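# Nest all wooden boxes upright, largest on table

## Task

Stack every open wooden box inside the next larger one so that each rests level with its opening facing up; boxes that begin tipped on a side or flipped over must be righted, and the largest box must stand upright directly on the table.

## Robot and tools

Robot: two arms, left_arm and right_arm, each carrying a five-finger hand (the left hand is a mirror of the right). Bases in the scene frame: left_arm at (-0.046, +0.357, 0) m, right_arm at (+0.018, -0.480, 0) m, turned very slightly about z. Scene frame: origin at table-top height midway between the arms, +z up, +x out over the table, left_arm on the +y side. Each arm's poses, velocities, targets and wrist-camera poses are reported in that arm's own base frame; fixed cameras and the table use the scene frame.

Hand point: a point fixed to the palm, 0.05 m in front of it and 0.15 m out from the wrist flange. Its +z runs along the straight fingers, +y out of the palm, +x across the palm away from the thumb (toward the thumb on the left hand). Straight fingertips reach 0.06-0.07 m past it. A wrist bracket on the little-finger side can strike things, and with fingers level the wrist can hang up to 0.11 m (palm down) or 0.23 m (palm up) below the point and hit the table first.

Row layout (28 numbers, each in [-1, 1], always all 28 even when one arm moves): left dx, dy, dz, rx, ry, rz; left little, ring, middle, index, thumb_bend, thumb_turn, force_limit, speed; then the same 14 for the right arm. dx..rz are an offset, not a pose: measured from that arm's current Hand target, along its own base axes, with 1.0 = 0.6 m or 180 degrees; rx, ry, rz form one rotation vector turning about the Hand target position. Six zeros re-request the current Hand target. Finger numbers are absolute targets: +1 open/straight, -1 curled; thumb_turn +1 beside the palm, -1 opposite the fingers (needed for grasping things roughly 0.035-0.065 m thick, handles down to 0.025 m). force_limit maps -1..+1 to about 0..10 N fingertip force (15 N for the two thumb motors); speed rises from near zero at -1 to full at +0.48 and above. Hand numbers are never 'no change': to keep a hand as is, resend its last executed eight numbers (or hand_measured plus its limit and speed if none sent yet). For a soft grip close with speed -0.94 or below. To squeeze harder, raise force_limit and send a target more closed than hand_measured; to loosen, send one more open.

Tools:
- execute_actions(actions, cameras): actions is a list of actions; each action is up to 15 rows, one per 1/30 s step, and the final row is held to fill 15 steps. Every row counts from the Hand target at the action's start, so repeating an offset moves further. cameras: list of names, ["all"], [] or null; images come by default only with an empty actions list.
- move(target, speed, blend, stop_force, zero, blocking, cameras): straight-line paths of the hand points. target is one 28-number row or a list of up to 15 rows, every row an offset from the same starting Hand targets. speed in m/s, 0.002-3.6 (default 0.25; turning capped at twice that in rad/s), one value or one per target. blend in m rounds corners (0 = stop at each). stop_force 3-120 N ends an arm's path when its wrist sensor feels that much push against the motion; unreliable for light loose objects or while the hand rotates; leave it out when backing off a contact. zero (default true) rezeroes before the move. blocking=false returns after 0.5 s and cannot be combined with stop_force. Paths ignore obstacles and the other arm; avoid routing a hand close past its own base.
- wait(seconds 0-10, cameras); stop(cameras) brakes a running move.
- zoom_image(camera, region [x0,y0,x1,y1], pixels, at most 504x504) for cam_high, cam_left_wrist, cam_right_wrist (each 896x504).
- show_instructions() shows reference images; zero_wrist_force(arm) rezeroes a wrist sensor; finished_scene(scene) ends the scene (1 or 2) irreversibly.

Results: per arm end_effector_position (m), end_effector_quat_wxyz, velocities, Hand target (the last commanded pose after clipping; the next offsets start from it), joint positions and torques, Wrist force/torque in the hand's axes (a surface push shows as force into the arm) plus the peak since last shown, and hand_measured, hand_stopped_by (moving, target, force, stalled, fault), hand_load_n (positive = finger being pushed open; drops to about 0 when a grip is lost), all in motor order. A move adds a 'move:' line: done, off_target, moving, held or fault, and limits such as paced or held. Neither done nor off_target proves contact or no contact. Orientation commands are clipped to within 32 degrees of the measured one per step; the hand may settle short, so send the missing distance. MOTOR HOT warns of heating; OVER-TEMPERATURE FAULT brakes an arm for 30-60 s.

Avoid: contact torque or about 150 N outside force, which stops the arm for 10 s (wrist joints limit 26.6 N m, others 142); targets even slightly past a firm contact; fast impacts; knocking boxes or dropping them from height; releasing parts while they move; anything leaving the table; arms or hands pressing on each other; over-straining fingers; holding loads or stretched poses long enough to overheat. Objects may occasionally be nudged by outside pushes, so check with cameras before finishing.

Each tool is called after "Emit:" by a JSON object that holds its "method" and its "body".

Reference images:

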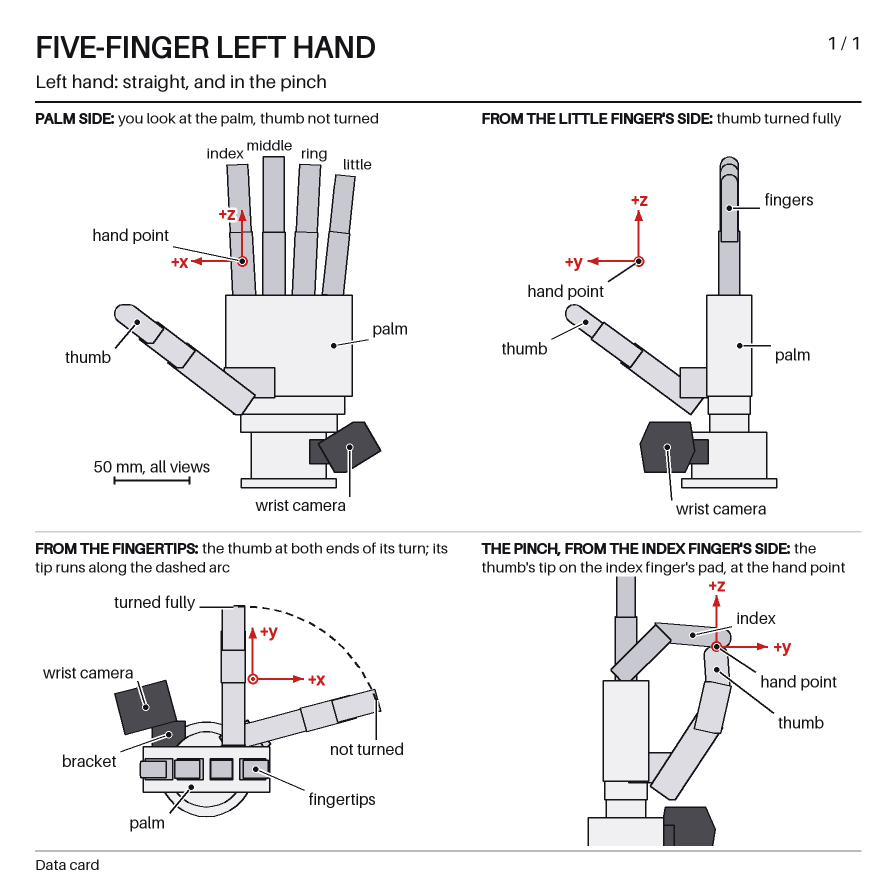

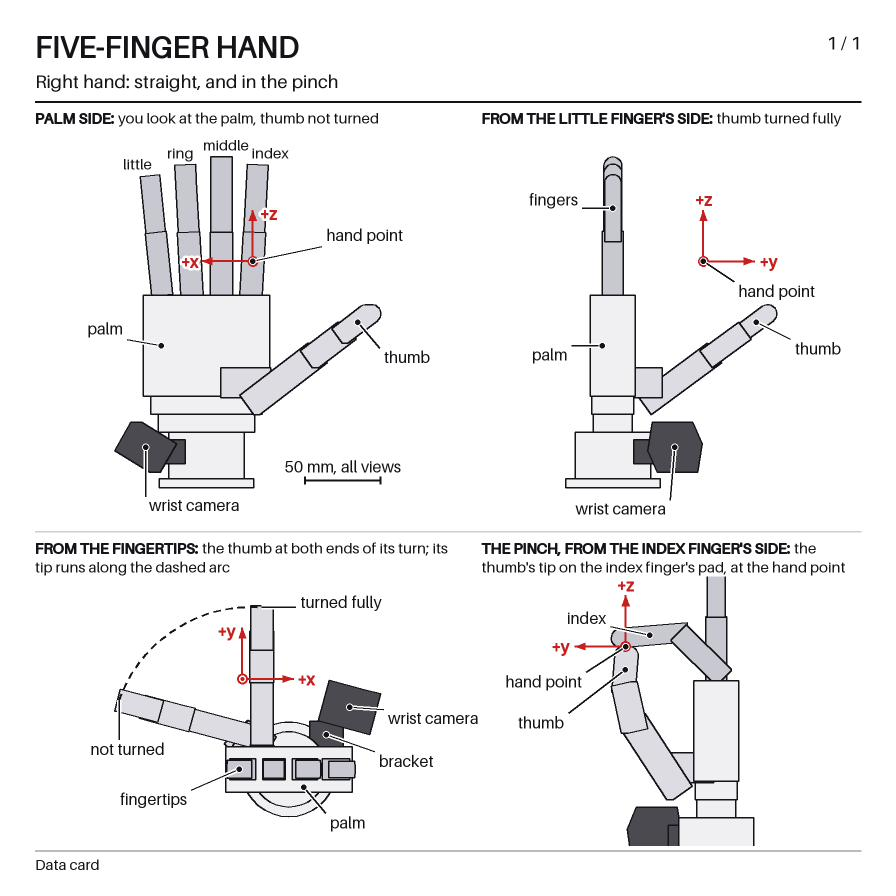

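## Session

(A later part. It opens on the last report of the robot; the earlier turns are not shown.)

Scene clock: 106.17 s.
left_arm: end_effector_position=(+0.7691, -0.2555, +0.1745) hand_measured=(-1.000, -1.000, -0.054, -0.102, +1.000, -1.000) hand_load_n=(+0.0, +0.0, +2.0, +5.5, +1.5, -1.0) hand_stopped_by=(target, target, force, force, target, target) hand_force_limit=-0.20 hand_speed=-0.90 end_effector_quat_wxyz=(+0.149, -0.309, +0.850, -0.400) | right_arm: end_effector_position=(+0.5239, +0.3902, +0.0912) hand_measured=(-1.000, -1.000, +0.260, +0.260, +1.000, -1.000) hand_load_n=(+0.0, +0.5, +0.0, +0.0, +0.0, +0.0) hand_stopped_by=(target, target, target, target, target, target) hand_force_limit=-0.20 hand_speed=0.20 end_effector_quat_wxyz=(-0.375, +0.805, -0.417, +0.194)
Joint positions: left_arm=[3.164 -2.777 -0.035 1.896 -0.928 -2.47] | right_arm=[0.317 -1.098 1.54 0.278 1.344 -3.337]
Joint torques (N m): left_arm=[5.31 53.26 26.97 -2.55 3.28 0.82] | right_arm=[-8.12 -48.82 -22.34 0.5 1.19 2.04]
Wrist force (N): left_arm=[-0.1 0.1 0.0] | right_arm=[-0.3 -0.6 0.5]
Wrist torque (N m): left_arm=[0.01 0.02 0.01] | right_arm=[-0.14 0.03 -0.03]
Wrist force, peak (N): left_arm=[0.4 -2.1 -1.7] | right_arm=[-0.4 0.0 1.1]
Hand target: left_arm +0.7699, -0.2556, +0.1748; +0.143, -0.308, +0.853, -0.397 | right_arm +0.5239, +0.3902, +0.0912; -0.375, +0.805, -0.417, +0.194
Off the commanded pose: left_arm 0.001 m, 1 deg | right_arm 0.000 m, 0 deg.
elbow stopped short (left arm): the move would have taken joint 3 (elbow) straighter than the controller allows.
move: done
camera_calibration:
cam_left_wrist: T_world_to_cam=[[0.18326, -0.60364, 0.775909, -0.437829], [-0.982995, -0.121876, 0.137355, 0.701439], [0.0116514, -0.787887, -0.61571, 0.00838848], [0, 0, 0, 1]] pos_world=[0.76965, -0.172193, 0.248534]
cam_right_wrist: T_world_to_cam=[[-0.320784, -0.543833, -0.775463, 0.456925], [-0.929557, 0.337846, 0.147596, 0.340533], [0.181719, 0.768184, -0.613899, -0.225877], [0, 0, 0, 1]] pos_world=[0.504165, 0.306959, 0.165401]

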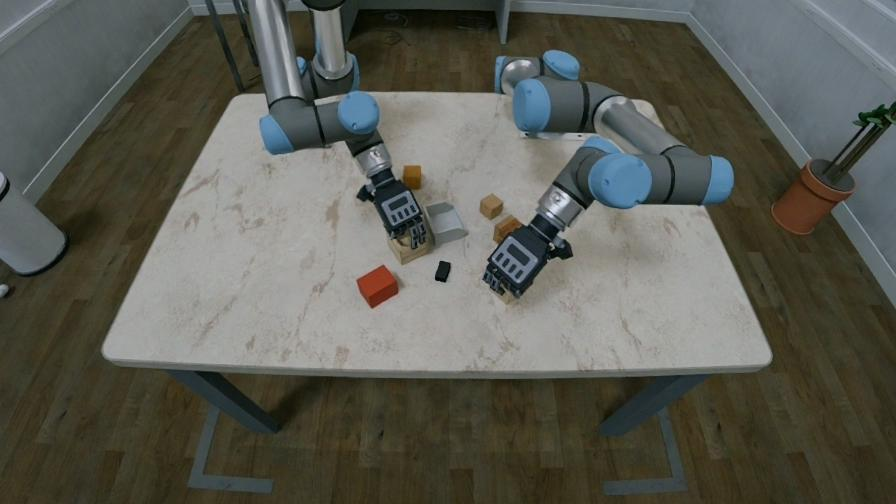

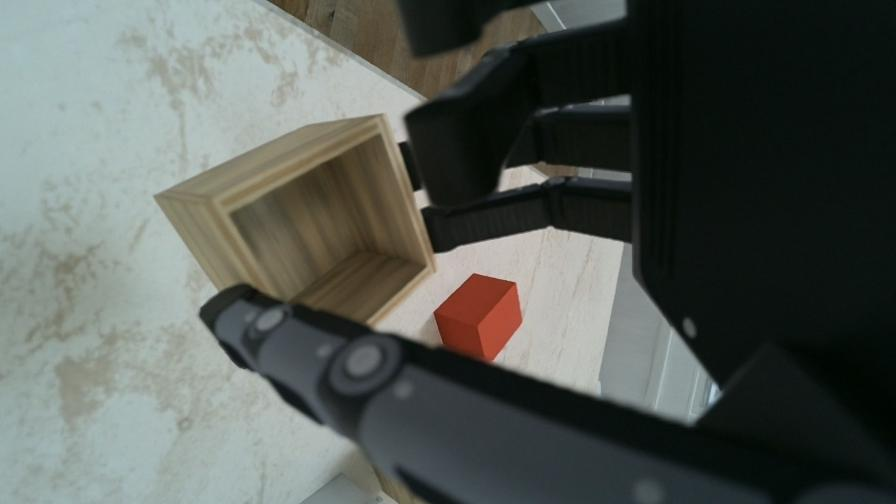

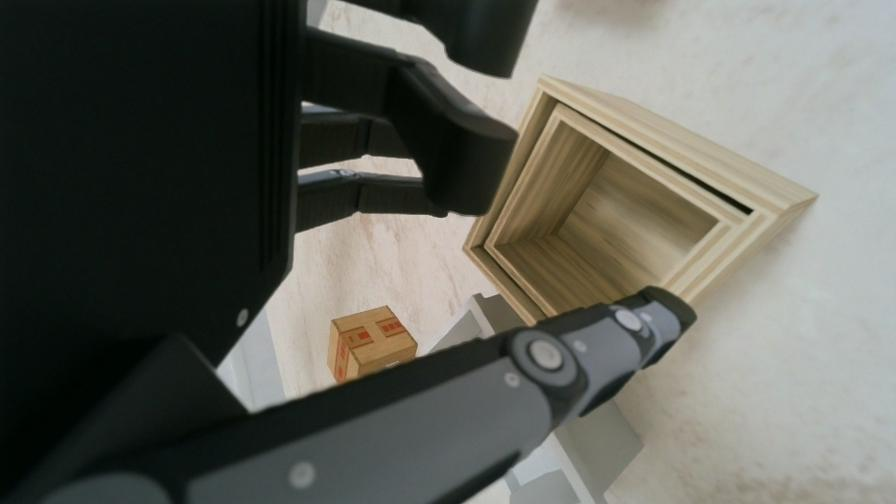

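Emit:
{"method": "move", "body": {"target": [[0,0,-0.0167,0,0,0,-1,-1,-0.4,-0.4,1,-1,-0.2,-0.9,0,0,0.1667,0,0,0,-1,-1,0.26,0.26,1,-1,-0.2,0.2],[-0.1167,-0.1417,-0.033,0,0,-0.01,-1,-1,-0.4,-0.4,1,-1,-0.2,-0.9,-0.133,-0.45,0.3167,0,0,0,-1,-1,0.26,0.26,1,-1,-0.2,0.2],[-0.3165,-0.3712,-0.033,0,0,-0.0206,-1,-1,-0.4,-0.4,1,-1,-0.2,-0.9,-0.133,-0.45,0.3167,0,0,0,-1,-1,0.26,0.26,1,-1,-0.2,0.2]], "blend": [0.02,0.03,0], "speed": [0.12, 0.3, 0.25], "cameras": ["cam_left_wrist", "cam_high", "cam_right_wrist"]}}

Emit:
{"method": "zoom_image", "body": {"camera": "cam_left_wrist", "region": [40, 60, 480, 340]}}

Emit:
{"method": "zoom_image", "body": {"camera": "cam_high", "region": [370, 190, 480, 290]}}

Scene clock: 113.37 s.
left_arm: end_effector_position=(+0.5801, -0.4782, +0.1551) hand_measured=(-1.000, -1.000, -0.054, -0.102, +1.000, -1.000) hand_load_n=(+0.0, +0.0, +2.5, +5.5, +1.5, -1.0) hand_stopped_by=(target, target, force, force, target, target) hand_force_limit=-0.20 hand_speed=-0.90 end_effector_quat_wxyz=(+0.130, -0.280, +0.862, -0.401) | right_arm: end_effector_position=(+0.4441, +0.1202, +0.2812) hand_measured=(-1.000, -1.000, +0.260, +0.260, +1.000, -1.000) hand_load_n=(+0.0, +0.0, +0.0, +0.0, +0.0, +0.0) hand_stopped_by=(target, target, target, target, target, target) hand_force_limit=-0.20 hand_speed=0.20 end_effector_quat_wxyz=(-0.375, +0.805, -0.417, +0.194)
Joint positions: left_arm=[2.782 -2.298 -0.965 2.473 -1.135 -2.741] | right_arm=[-0.387 -1.562 1.678 0.884 0.869 -3.929]
Joint torques (N m): left_arm=[-8.07 34.46 22.61 -1.43 1.83 -0.47] | right_arm=[-10.94 -10.51 -31.64 3.62 -2.93 -2.27]
Wrist force (N): left_arm=[0.0 0.3 0.0] | right_arm=[-0.4 -0.6 1.3]
Wrist torque (N m): left_arm=[0.04 0.01 -0.21] | right_arm=[-0.19 0.02 -0.06]
Wrist force, peak (N): left_arm=[2.2 -0.3 0.5] | right_arm=[-1.7 -2.0 1.3]
Hand target: left_arm +0.5800, -0.4784, +0.1550; +0.130, -0.280, +0.862, -0.401 | right_arm +0.4441, +0.1202, +0.2812; -0.375, +0.805, -0.417, +0.194
Off the commanded pose: left_arm 0.000 m, 0 deg | right_arm 0.000 m, 0 deg.
elbow stopped short (left arm): the move would have taken joint 3 (elbow) straighter than the controller allows.
move: done
camera_calibration:
cam_left_wrist: T_world_to_cam=[[0.149099, -0.619359, 0.770821, -0.509469], [-0.987423, -0.0518066, 0.149369, 0.525373], [-0.0525794, -0.783397, -0.619293, -0.13683], [0, 0, 0, 1]] pos_world=[0.587532, -0.395519, 0.229497]
cam_right_wrist: T_world_to_cam=[[-0.320797, -0.543892, -0.775416, 0.431821], [-0.929554, 0.337857, 0.147586, 0.329531], [0.181709, 0.768137, -0.613961, 0.112703], [0, 0, 0, 1]] pos_world=[0.424365, 0.0369586, 0.355401]

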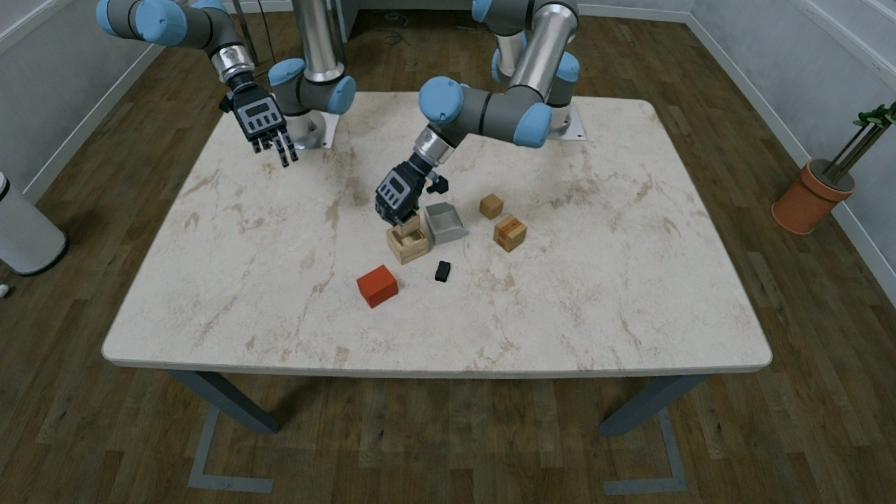

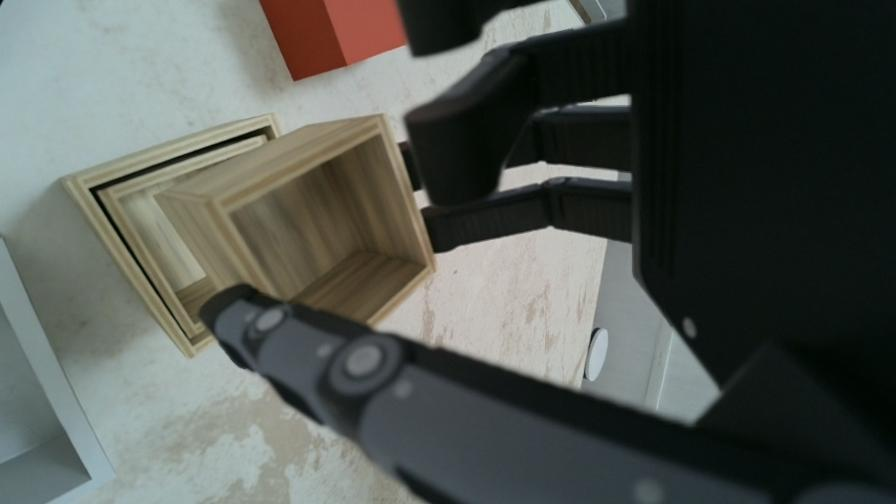

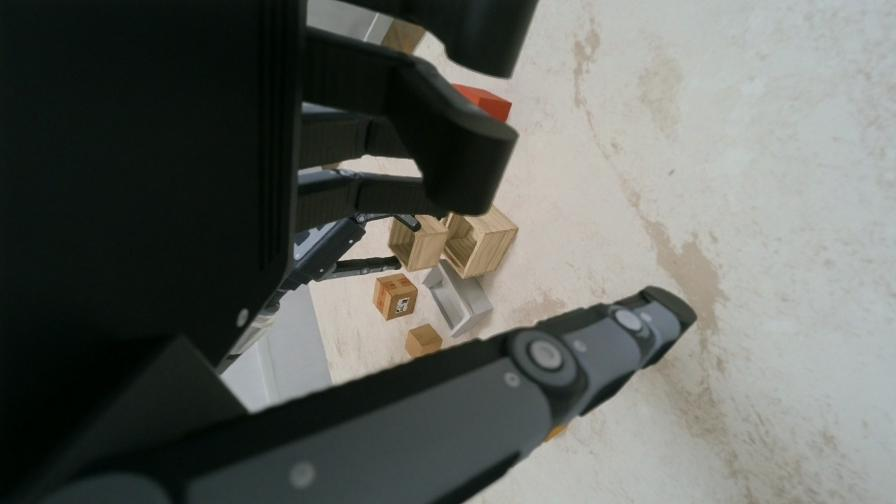

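Scaled by 1.145 from the camera's 896x504 image, which has a finer 1280x720 frame.

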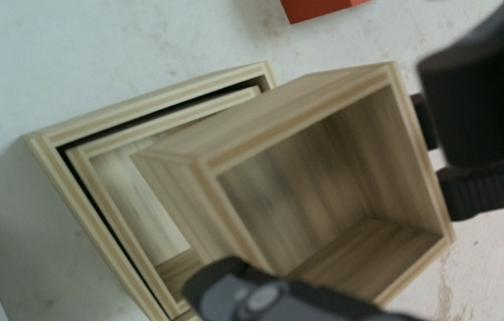

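Scaled by 4.582 from the camera's 896x504 image, which has a finer 1280x720 frame.

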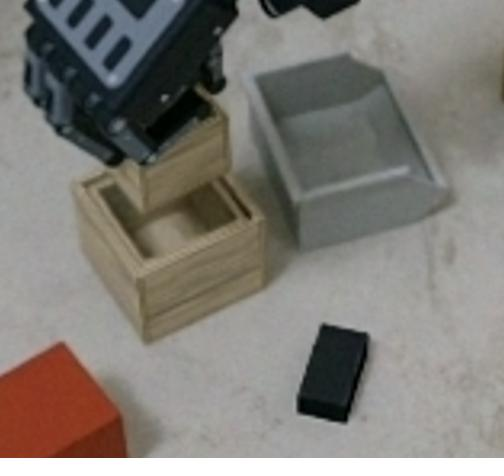

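Emit:
{"method": "zoom_image", "body": {"camera": "cam_left_wrist", "region": [50, 100, 290, 360]}}

Scaled by 1.938 from the camera's 896x504 image, which has a finer 1280x720 frame.

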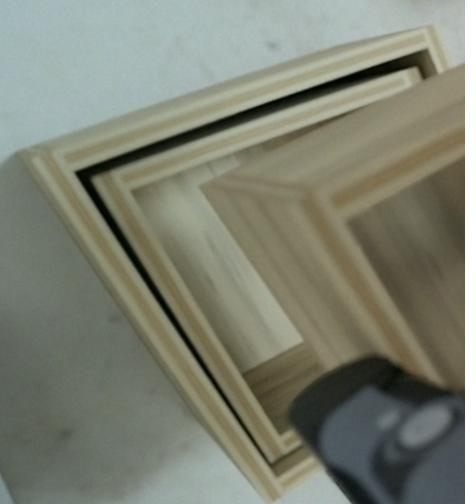

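Emit:
{"method": "move", "body": {"target": [-0.0125,-0.002,-0.0528,0,0,-0.0139,-1,-1,-0.4,-0.4,1,-1,-0.2,-0.9,0,0,0,0,0,0,-1,-1,0.26,0.26,1,-1,-0.2,0.2], "speed": 0.1, "cameras": ["cam_left_wrist", "cam_high"]}}

Emit:
{"method": "zoom_image", "body": {"camera": "cam_left_wrist", "region": [60, 90, 290, 350]}}

Emit:
{"method": "zoom_image", "body": {"camera": "cam_left_wrist", "region": [80, 140, 240, 260]}}

Emit:
{"method": "zoom_image", "body": {"camera": "cam_high", "region": [370, 190, 450, 280]}}

Scene clock: 118.37 s.
left_arm: end_effector_position=(+0.5724, -0.4796, +0.1231) hand_measured=(-1.000, -1.000, -0.054, -0.102, +1.000, -1.000) hand_load_n=(+0.0, +0.0, +2.0, +5.5, +1.5, -1.0) hand_stopped_by=(target, target, force, force, target, target) hand_force_limit=-0.20 hand_speed=-0.90 end_effector_quat_wxyz=(+0.121, -0.261, +0.868, -0.404) | right_arm: end_effector_position=(+0.4441, +0.1202, +0.2812) hand_measured=(-1.000, -1.000, +0.260, +0.260, +1.000, -1.000) hand_load_n=(+0.0, +0.0, +0.0, +0.0, +0.0, +0.0) hand_stopped_by=(target, target, target, target, target, target) hand_force_limit=-0.20 hand_speed=0.20 end_effector_quat_wxyz=(-0.375, +0.805, -0.417, +0.194)
Joint positions: left_arm=[2.783 -2.311 -1.029 2.533 -1.104 -2.705] | right_arm=[-0.387 -1.562 1.678 0.884 0.869 -3.929]
Joint torques (N m): left_arm=[4.73 61.39 26.56 -2.05 -2.08 -1.28] | right_arm=[-10.31 -10.24 -31.22 3.34 -3.04 -2.07]
Wrist force (N): left_arm=[0.1 0.1 0.1] | right_arm=[-0.5 -0.7 0.8]
Wrist torque (N m): left_arm=[-0.01 0.00 -0.12] | right_arm=[-0.18 0.05 -0.06]
Wrist force, peak (N): left_arm=[-0.1 1.3 0.6] | right_arm=[-0.7 -0.8 1.1]
Hand target: left_arm +0.5725, -0.4796, +0.1233; +0.121, -0.261, +0.868, -0.404 | right_arm +0.4441, +0.1202, +0.2812; -0.375, +0.805, -0.417, +0.194
Off the commanded pose: left_arm 0.000 m, 0 deg | right_arm 0.000 m, 0 deg.
move: done
camera_calibration:
cam_left_wrist: T_world_to_cam=[[0.122211, -0.62532, 0.77074, -0.471963], [-0.988671, -0.00851974, 0.149854, 0.543983], [-0.0871403, -0.780322, -0.619277, -0.136847], [0, 0, 0, 1]] pos_world=[0.583574, -0.397278, 0.197496]
Images, in order (width x height): cam_high 896x504, cam_left_wrist 896x504.

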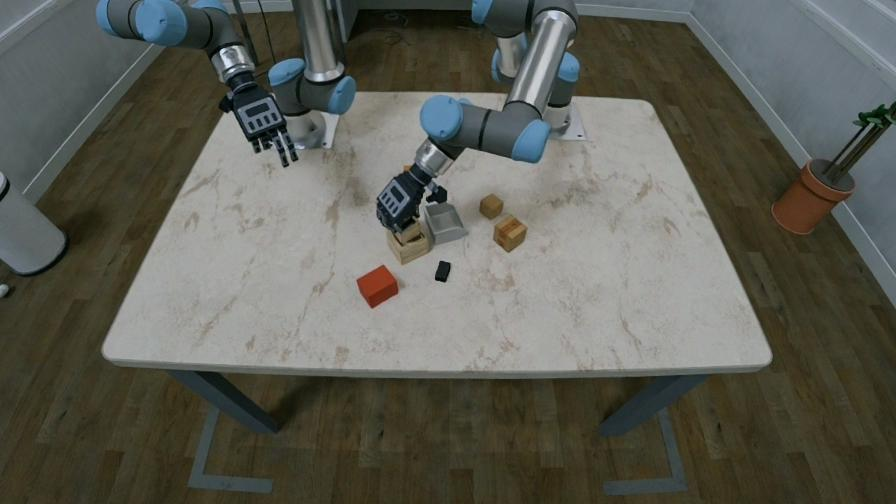

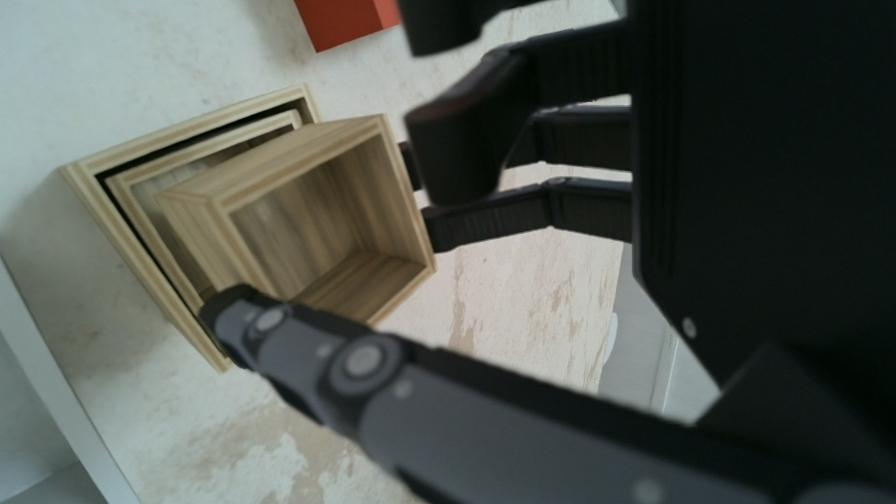

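Scaled by 1.938 from the camera's 896x504 image, which has a finer 1280x720 frame.

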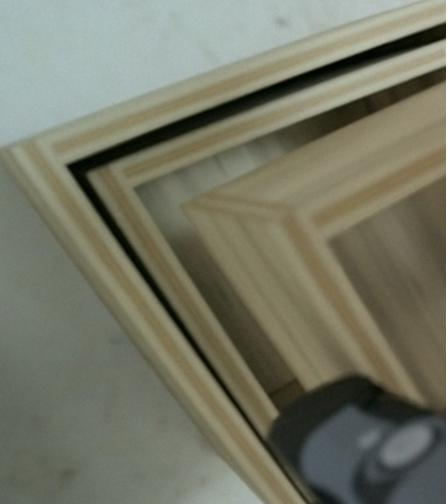

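Scaled by 3.150 from the camera's 896x504 image, which has a finer 1280x720 frame.

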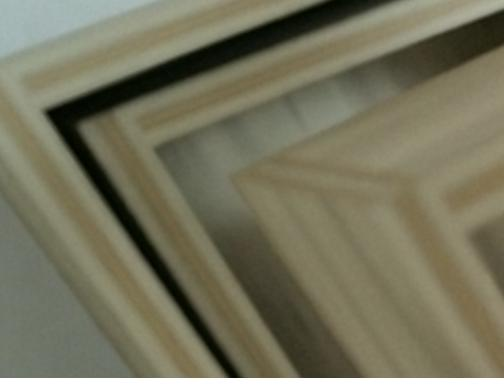

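Scaled by 5.600 from the camera's 896x504 image, which has a finer 1280x720 frame.

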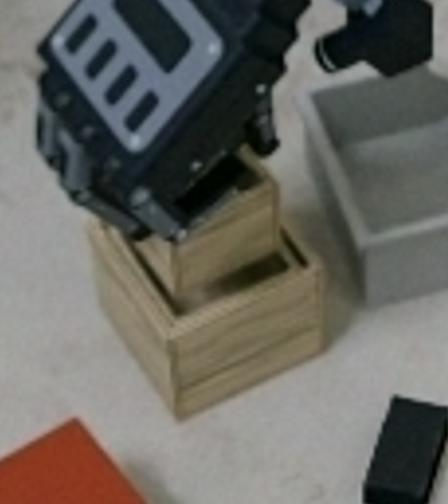

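Emit:
{"method": "move", "body": {"target": [[0.0017,0.0004,-0.006,0,0,-0.004,-1,-1,-0.4,-0.4,1,-1,-0.2,-0.9,0,0,0,0,0,0,-1,-1,0.26,0.26,1,-1,-0.2,0.2],[0.0017,0.0004,-0.05,0,0,-0.004,-1,-1,-0.4,-0.4,1,-1,-0.2,-0.9,0,0,0,0,0,0,-1,-1,0.26,0.26,1,-1,-0.2,0.2]], "speed": 0.025, "stop_force": 3, "cameras": ["cam_left_wrist","cam_high"]}}

Scene clock: 124.37 s.
left_arm: end_effector_position=(+0.5735, -0.4793, +0.0933) hand_measured=(-1.000, -1.000, -0.054, -0.102, +1.000, -1.000) hand_load_n=(+0.0, +0.0, +2.5, +5.0, +1.5, -1.0) hand_stopped_by=(target, target, force, force, target, target) hand_force_limit=-0.20 hand_speed=-0.90 end_effector_quat_wxyz=(+0.118, -0.256, +0.870, -0.405) | right_arm: end_effector_position=(+0.4441, +0.1202, +0.2812) hand_measured=(-1.000, -1.000, +0.260, +0.260, +1.000, -1.000) hand_load_n=(+0.0, +0.0, +0.0, +0.0, +0.0, +0.0) hand_stopped_by=(target, target, target, target, target, target) hand_force_limit=-0.20 hand_speed=0.20 end_effector_quat_wxyz=(-0.375, +0.805, -0.417, +0.194)
Joint positions: left_arm=[2.786 -2.335 -1.065 2.588 -1.093 -2.692] | right_arm=[-0.387 -1.562 1.678 0.884 0.869 -3.929]
Joint torques (N m): left_arm=[-6.57 63.14 27.72 -2.23 -1.09 -1.17] | right_arm=[-11.35 -11.06 -31.58 3.45 -2.95 -1.98]
Wrist force (N): left_arm=[-0.1 0.3 0.2] | right_arm=[-0.5 -0.8 1.1]
Wrist torque (N m): left_arm=[0.00 0.02 -0.18] | right_arm=[-0.21 0.04 -0.07]
Wrist force, peak (N): left_arm=[-0.1 -3.3 -3.0] | right_arm=[-0.6 -0.9 1.1]
Hand target: left_arm +0.5735, -0.4793, +0.0933; +0.118, -0.256, +0.870, -0.405 | right_arm +0.4441, +0.1202, +0.2812; -0.375, +0.805, -0.417, +0.194
Off the commanded pose: left_arm 0.000 m, 0 deg | right_arm 0.000 m, 0 deg.
move: done
camera_calibration:
cam_left_wrist: T_world_to_cam=[[0.114188, -0.626758, 0.770802, -0.445077], [-0.988746, 0.00378665, 0.149554, 0.555461], [-0.0966526, -0.779205, -0.619272, -0.149043], [0, 0, 0, 1]] pos_world=[0.585627, -0.397194, 0.167697]
Images, in order (width x height): cam_high 896x504, cam_left_wrist 896x504.

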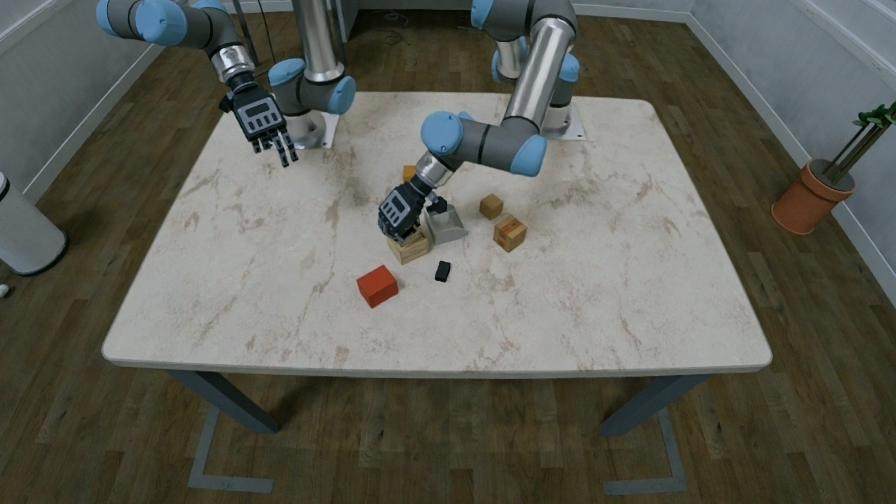

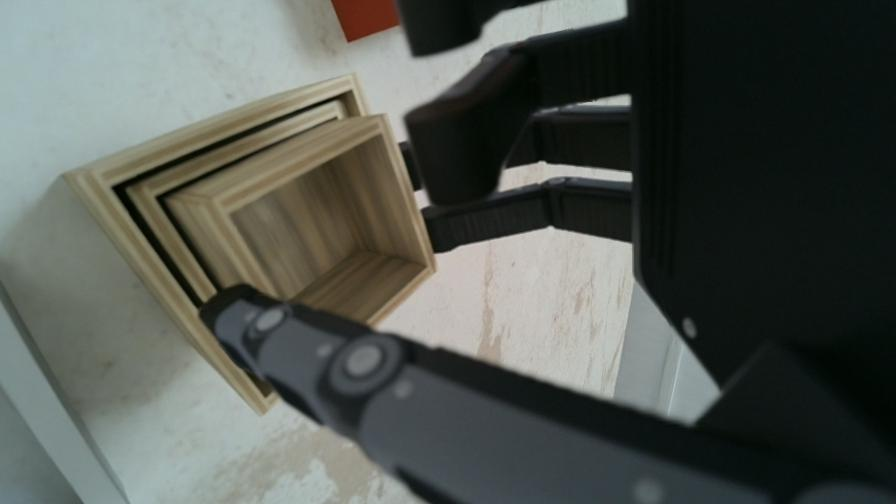

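Emit:
{"method": "move", "body": {"target": [0,0,-0.0035,0,0,0,-1,-1,-0.4,-0.4,1,-1,-0.2,-0.9,0,0,0,0,0,0,-1,-1,0.26,0.26,1,-1,-0.2,0.2], "speed": 0.02, "stop_force": 3, "cameras": ["cam_left_wrist","cam_high"]}}

Emit:
{"method": "zoom_image", "body": {"camera": "cam_high", "region": [370, 190, 450, 280]}}

Scene clock: 126.07 s.
left_arm: end_effector_position=(+0.5735, -0.4793, +0.0912) hand_measured=(-1.000, -1.000, -0.054, -0.102, +1.000, -1.000) hand_load_n=(+0.0, +0.0, +2.5, +5.0, +1.5, -1.0) hand_stopped_by=(target, target, force, force, target, target) hand_force_limit=-0.20 hand_speed=-0.90 end_effector_quat_wxyz=(+0.118, -0.256, +0.870, -0.405) | right_arm: end_effector_position=(+0.4441, +0.1202, +0.2812) hand_measured=(-1.000, -1.000, +0.260, +0.260, +1.000, -1.000) hand_load_n=(+0.0, +0.0, +0.0, +0.0, -0.5, +0.0) hand_stopped_by=(target, target, target, target, target, target) hand_force_limit=-0.20 hand_speed=0.20 end_effector_quat_wxyz=(-0.375, +0.805, -0.417, +0.194)
Joint positions: left_arm=[2.786 -2.337 -1.068 2.593 -1.093 -2.692] | right_arm=[-0.387 -1.562 1.678 0.884 0.869 -3.929]
Joint torques (N m): left_arm=[-6.66 39.01 16.71 -1.29 -0.26 -0.88] | right_arm=[-10.52 -11.58 -30.87 3.34 -2.95 -1.86]
Wrist force (N): left_arm=[0.1 0.3 0.1] | right_arm=[-0.5 -0.8 1.1]
Wrist torque (N m): left_arm=[0.02 -0.02 -0.17] | right_arm=[-0.22 0.04 -0.07]
Wrist force, peak (N): left_arm=[0.0 0.5 0.2] | right_arm=[-0.6 -0.8 1.3]
Hand target: left_arm +0.5735, -0.4793, +0.0912; +0.118, -0.256, +0.870, -0.405 | right_arm +0.4441, +0.1202, +0.2812; -0.375, +0.805, -0.417, +0.194
Off the commanded pose: left_arm 0.000 m, 0 deg | right_arm 0.000 m, 0 deg.
move: done
camera_calibration:
cam_left_wrist: T_world_to_cam=[[0.114188, -0.626758, 0.770802, -0.443458], [-0.988746, 0.00378665, 0.149554, 0.555775], [-0.0966526, -0.779205, -0.619272, -0.150343], [0, 0, 0, 1]] pos_world=[0.585627, -0.397194, 0.165597]
Images, in order (width x height): cam_high 896x504, cam_left_wrist 896x504.

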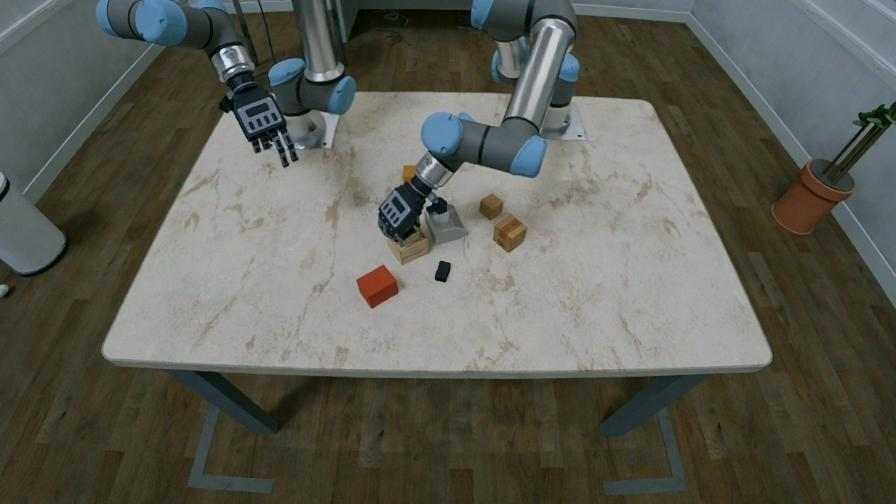

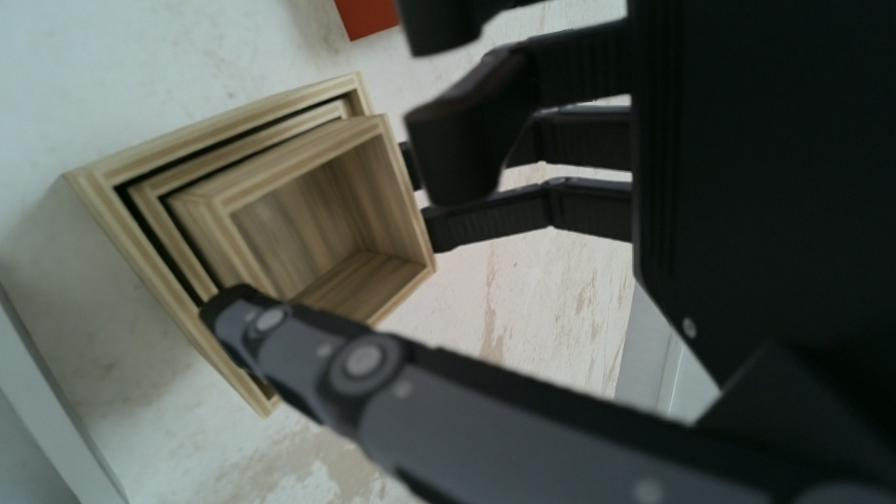

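Scaled by 5.600 from the camera's 896x504 image, which has a finer 1280x720 frame.

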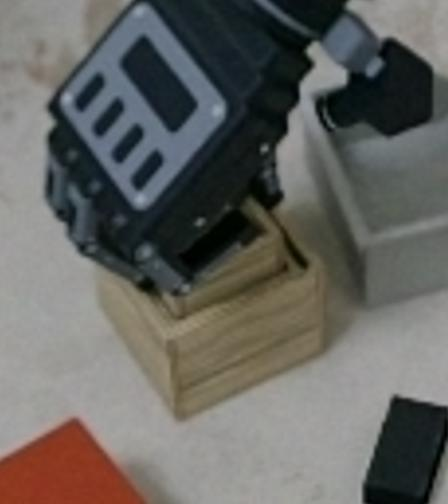

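Emit:
{"method": "execute_actions", "body": {"actions": [[[0,0,0,0,0,0,-1,-1,0.1,0.08,1,-1,-0.3,0.2,0,0,0,0,0,0,-1,-1,0.26,0.26,1,-1,-0.2,0.2]]], "cameras": ["cam_left_wrist","cam_high"]}}

Emit:
{"method": "zoom_image", "body": {"camera": "cam_high", "region": [370, 190, 450, 280]}}

Scene clock: 129.43 s.
left_arm: end_effector_position=(+0.5735, -0.4793, +0.0912) hand_measured=(-1.000, -1.000, +0.100, +0.080, +1.000, -1.000) hand_load_n=(+0.0, +0.0, +0.0, +0.0, +0.0, +0.0) hand_stopped_by=(target, target, target, target, target, target) hand_force_limit=-0.30 hand_speed=0.20 end_effector_quat_wxyz=(+0.118, -0.256, +0.870, -0.405) | right_arm: end_effector_position=(+0.4441, +0.1202, +0.2812) hand_measured=(-1.000, -1.000, +0.260, +0.260, +1.000, -1.000) hand_load_n=(+0.0, +0.0, +0.0, +0.0, -0.5, +0.0) hand_stopped_by=(target, target, target, target, target, target) hand_force_limit=-0.20 hand_speed=0.20 end_effector_quat_wxyz=(-0.375, +0.805, -0.417, +0.194)
Joint positions: left_arm=[2.786 -2.337 -1.067 2.593 -1.093 -2.692] | right_arm=[-0.387 -1.562 1.678 0.884 0.869 -3.929]
Joint torques (N m): left_arm=[-6.88 51.55 25.41 -1.35 1.87 -1.13] | right_arm=[-10.84 -10.8 -31.68 3.32 -3.08 -1.59]
Wrist force (N): left_arm=[0.1 0.0 -0.1] | right_arm=[-0.8 -0.7 0.9]
Wrist torque (N m): left_arm=[0.00 -0.02 -0.17] | right_arm=[-0.20 0.09 -0.08]
Wrist force, peak (N): left_arm=[0.3 0.7 0.1] | right_arm=[-0.6 -0.8 1.1]
Hand target: left_arm +0.5735, -0.4793, +0.0912; +0.118, -0.256, +0.870, -0.405 | right_arm +0.4441, +0.1202, +0.2812; -0.375, +0.805, -0.417, +0.194
Off the commanded pose: left_arm 0.000 m, 0 deg | right_arm 0.000 m, 0 deg.
camera_calibration:
cam_left_wrist: T_world_to_cam=[[0.114188, -0.626758, 0.770802, -0.443458], [-0.988746, 0.00378665, 0.149554, 0.555775], [-0.0966526, -0.779205, -0.619272, -0.150343], [0, 0, 0, 1]] pos_world=[0.585627, -0.397194, 0.165597]
Images, in order (width x height): cam_high 896x504, cam_left_wrist 896x504.

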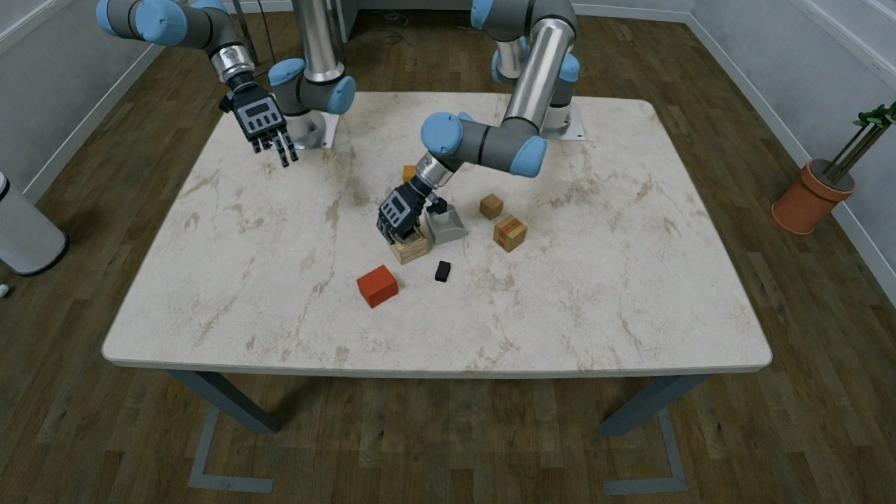

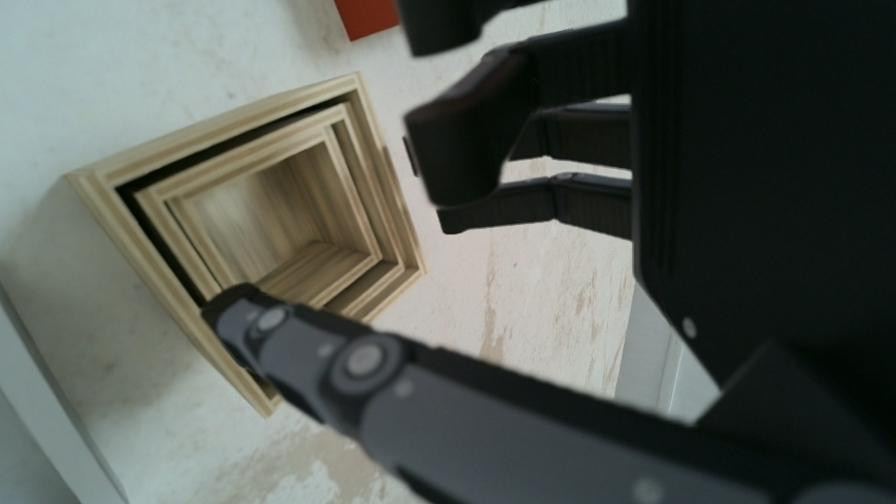

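Scaled by 5.600 from the camera's 896x504 image, which has a finer 1280x720 frame.

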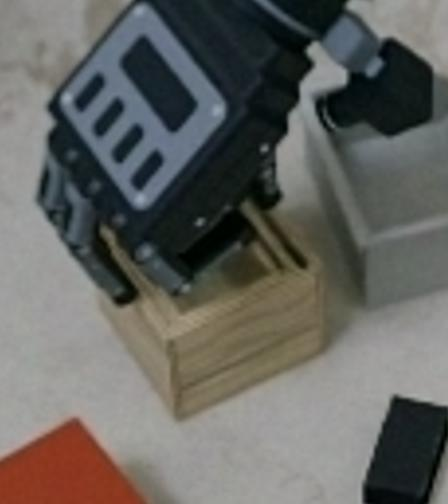

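Emit:
{"method": "move", "body": {"target": [[0,0,0.08,0,0,0,-1,-1,0.1,0.08,1,-1,-0.3,0.2,0,0,0,0,0,0,-1,-1,0.26,0.26,1,-1,-0.2,0.2],[0,0.16,0.22,0,0,0,-1,-1,0.1,0.08,1,-1,-0.3,0.2,0,0,0,0,0,0,-1,-1,0.26,0.26,1,-1,-0.2,0.2]], "speed": [0.08,0.2], "blend": [0.02,0], "cameras": ["cam_high","cam_left_wrist"]}}

Emit:
{"method": "zoom_image", "body": {"camera": "cam_high", "region": [370, 190, 450, 280]}}

Scene clock: 131.67 s.
left_arm: end_effector_position=(+0.5735, -0.3834, +0.2232) hand_measured=(-1.000, -1.000, +0.100, +0.080, +1.000, -1.000) hand_load_n=(+0.0, +0.0, +0.5, +0.0, +0.0, +0.0) hand_stopped_by=(target, target, target, target, target, target) hand_force_limit=-0.30 hand_speed=0.20 end_effector_quat_wxyz=(+0.118, -0.256, +0.870, -0.405) | right_arm: end_effector_position=(+0.4441, +0.1202, +0.2812) hand_measured=(-1.000, -1.000, +0.260, +0.260, +1.000, -1.000) hand_load_n=(+0.0, +0.0, +0.0, +0.0, +0.0, +0.0) hand_stopped_by=(target, target, target, target, target, target) hand_force_limit=-0.20 hand_speed=0.20 end_effector_quat_wxyz=(-0.375, +0.805, -0.417, +0.194)
Joint positions: left_arm=[2.946 -2.167 -1.026 2.312 -0.987 -2.553] | right_arm=[-0.387 -1.562 1.678 0.884 0.869 -3.929]
Joint torques (N m): left_arm=[5.63 37.25 20.6 -1.33 -1.65 0.53] | right_arm=[-10.63 -11.07 -31.32 3.28 -3.02 -1.56]
Wrist force (N): left_arm=[0.2 -0.1 -0.3] | right_arm=[-0.3 -0.7 0.8]
Wrist torque (N m): left_arm=[-0.01 -0.02 0.04] | right_arm=[-0.18 0.01 -0.06]
Wrist force, peak (N): left_arm=[-0.9 -0.1 -2.0] | right_arm=[-0.8 -0.8 1.0]
Hand target: left_arm +0.5735, -0.3833, +0.2232; +0.118, -0.256, +0.870, -0.405 | right_arm +0.4441, +0.1202, +0.2812; -0.375, +0.805, -0.417, +0.194
Off the commanded pose: left_arm 0.000 m, 0 deg | right_arm 0.000 m, 0 deg.
move: done
camera_calibration:
cam_left_wrist: T_world_to_cam=[[0.114037, -0.626747, 0.770833, -0.485016], [-0.988773, 0.00380777, 0.149375, 0.535746], [-0.0965556, -0.779214, -0.619276, 0.00606833], [0, 0, 0, 1]] pos_world=[0.585627, -0.301294, 0.297597]
Images, in order (width x height): cam_high 896x504, cam_left_wrist 896x504.

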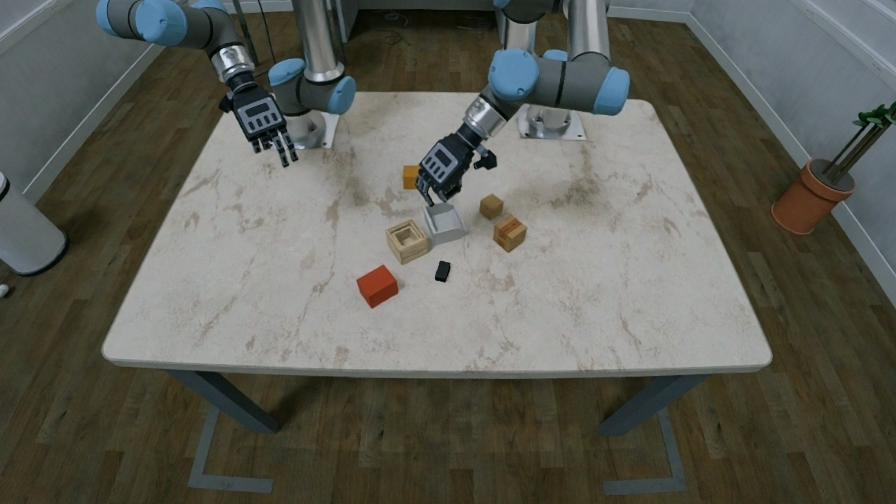

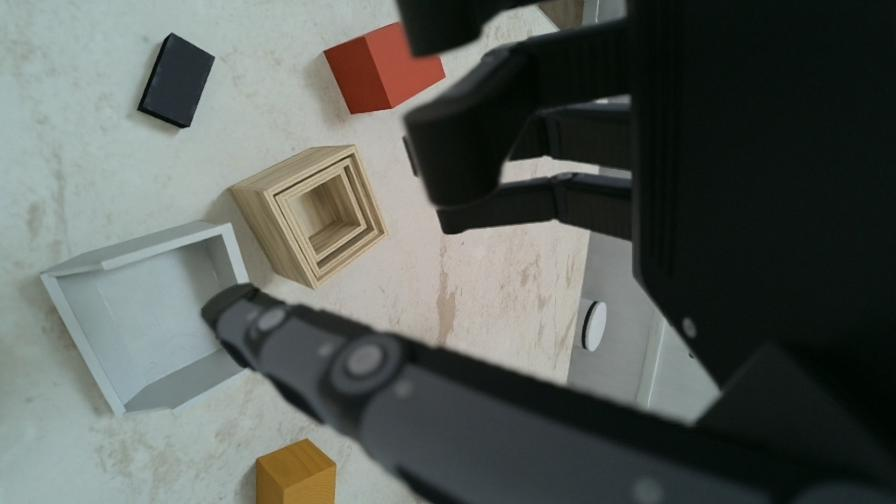

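Scaled by 5.600 from the camera's 896x504 image, which has a finer 1280x720 frame.

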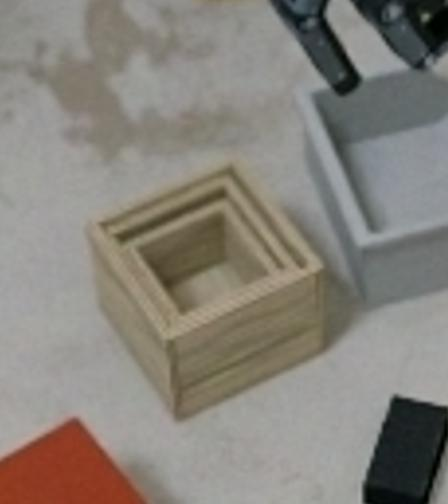

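All three boxes are nested flat and upright.

Emit:
{"method": "finished_scene", "body": {"scene": 2}}

The scene is finished: the task was done.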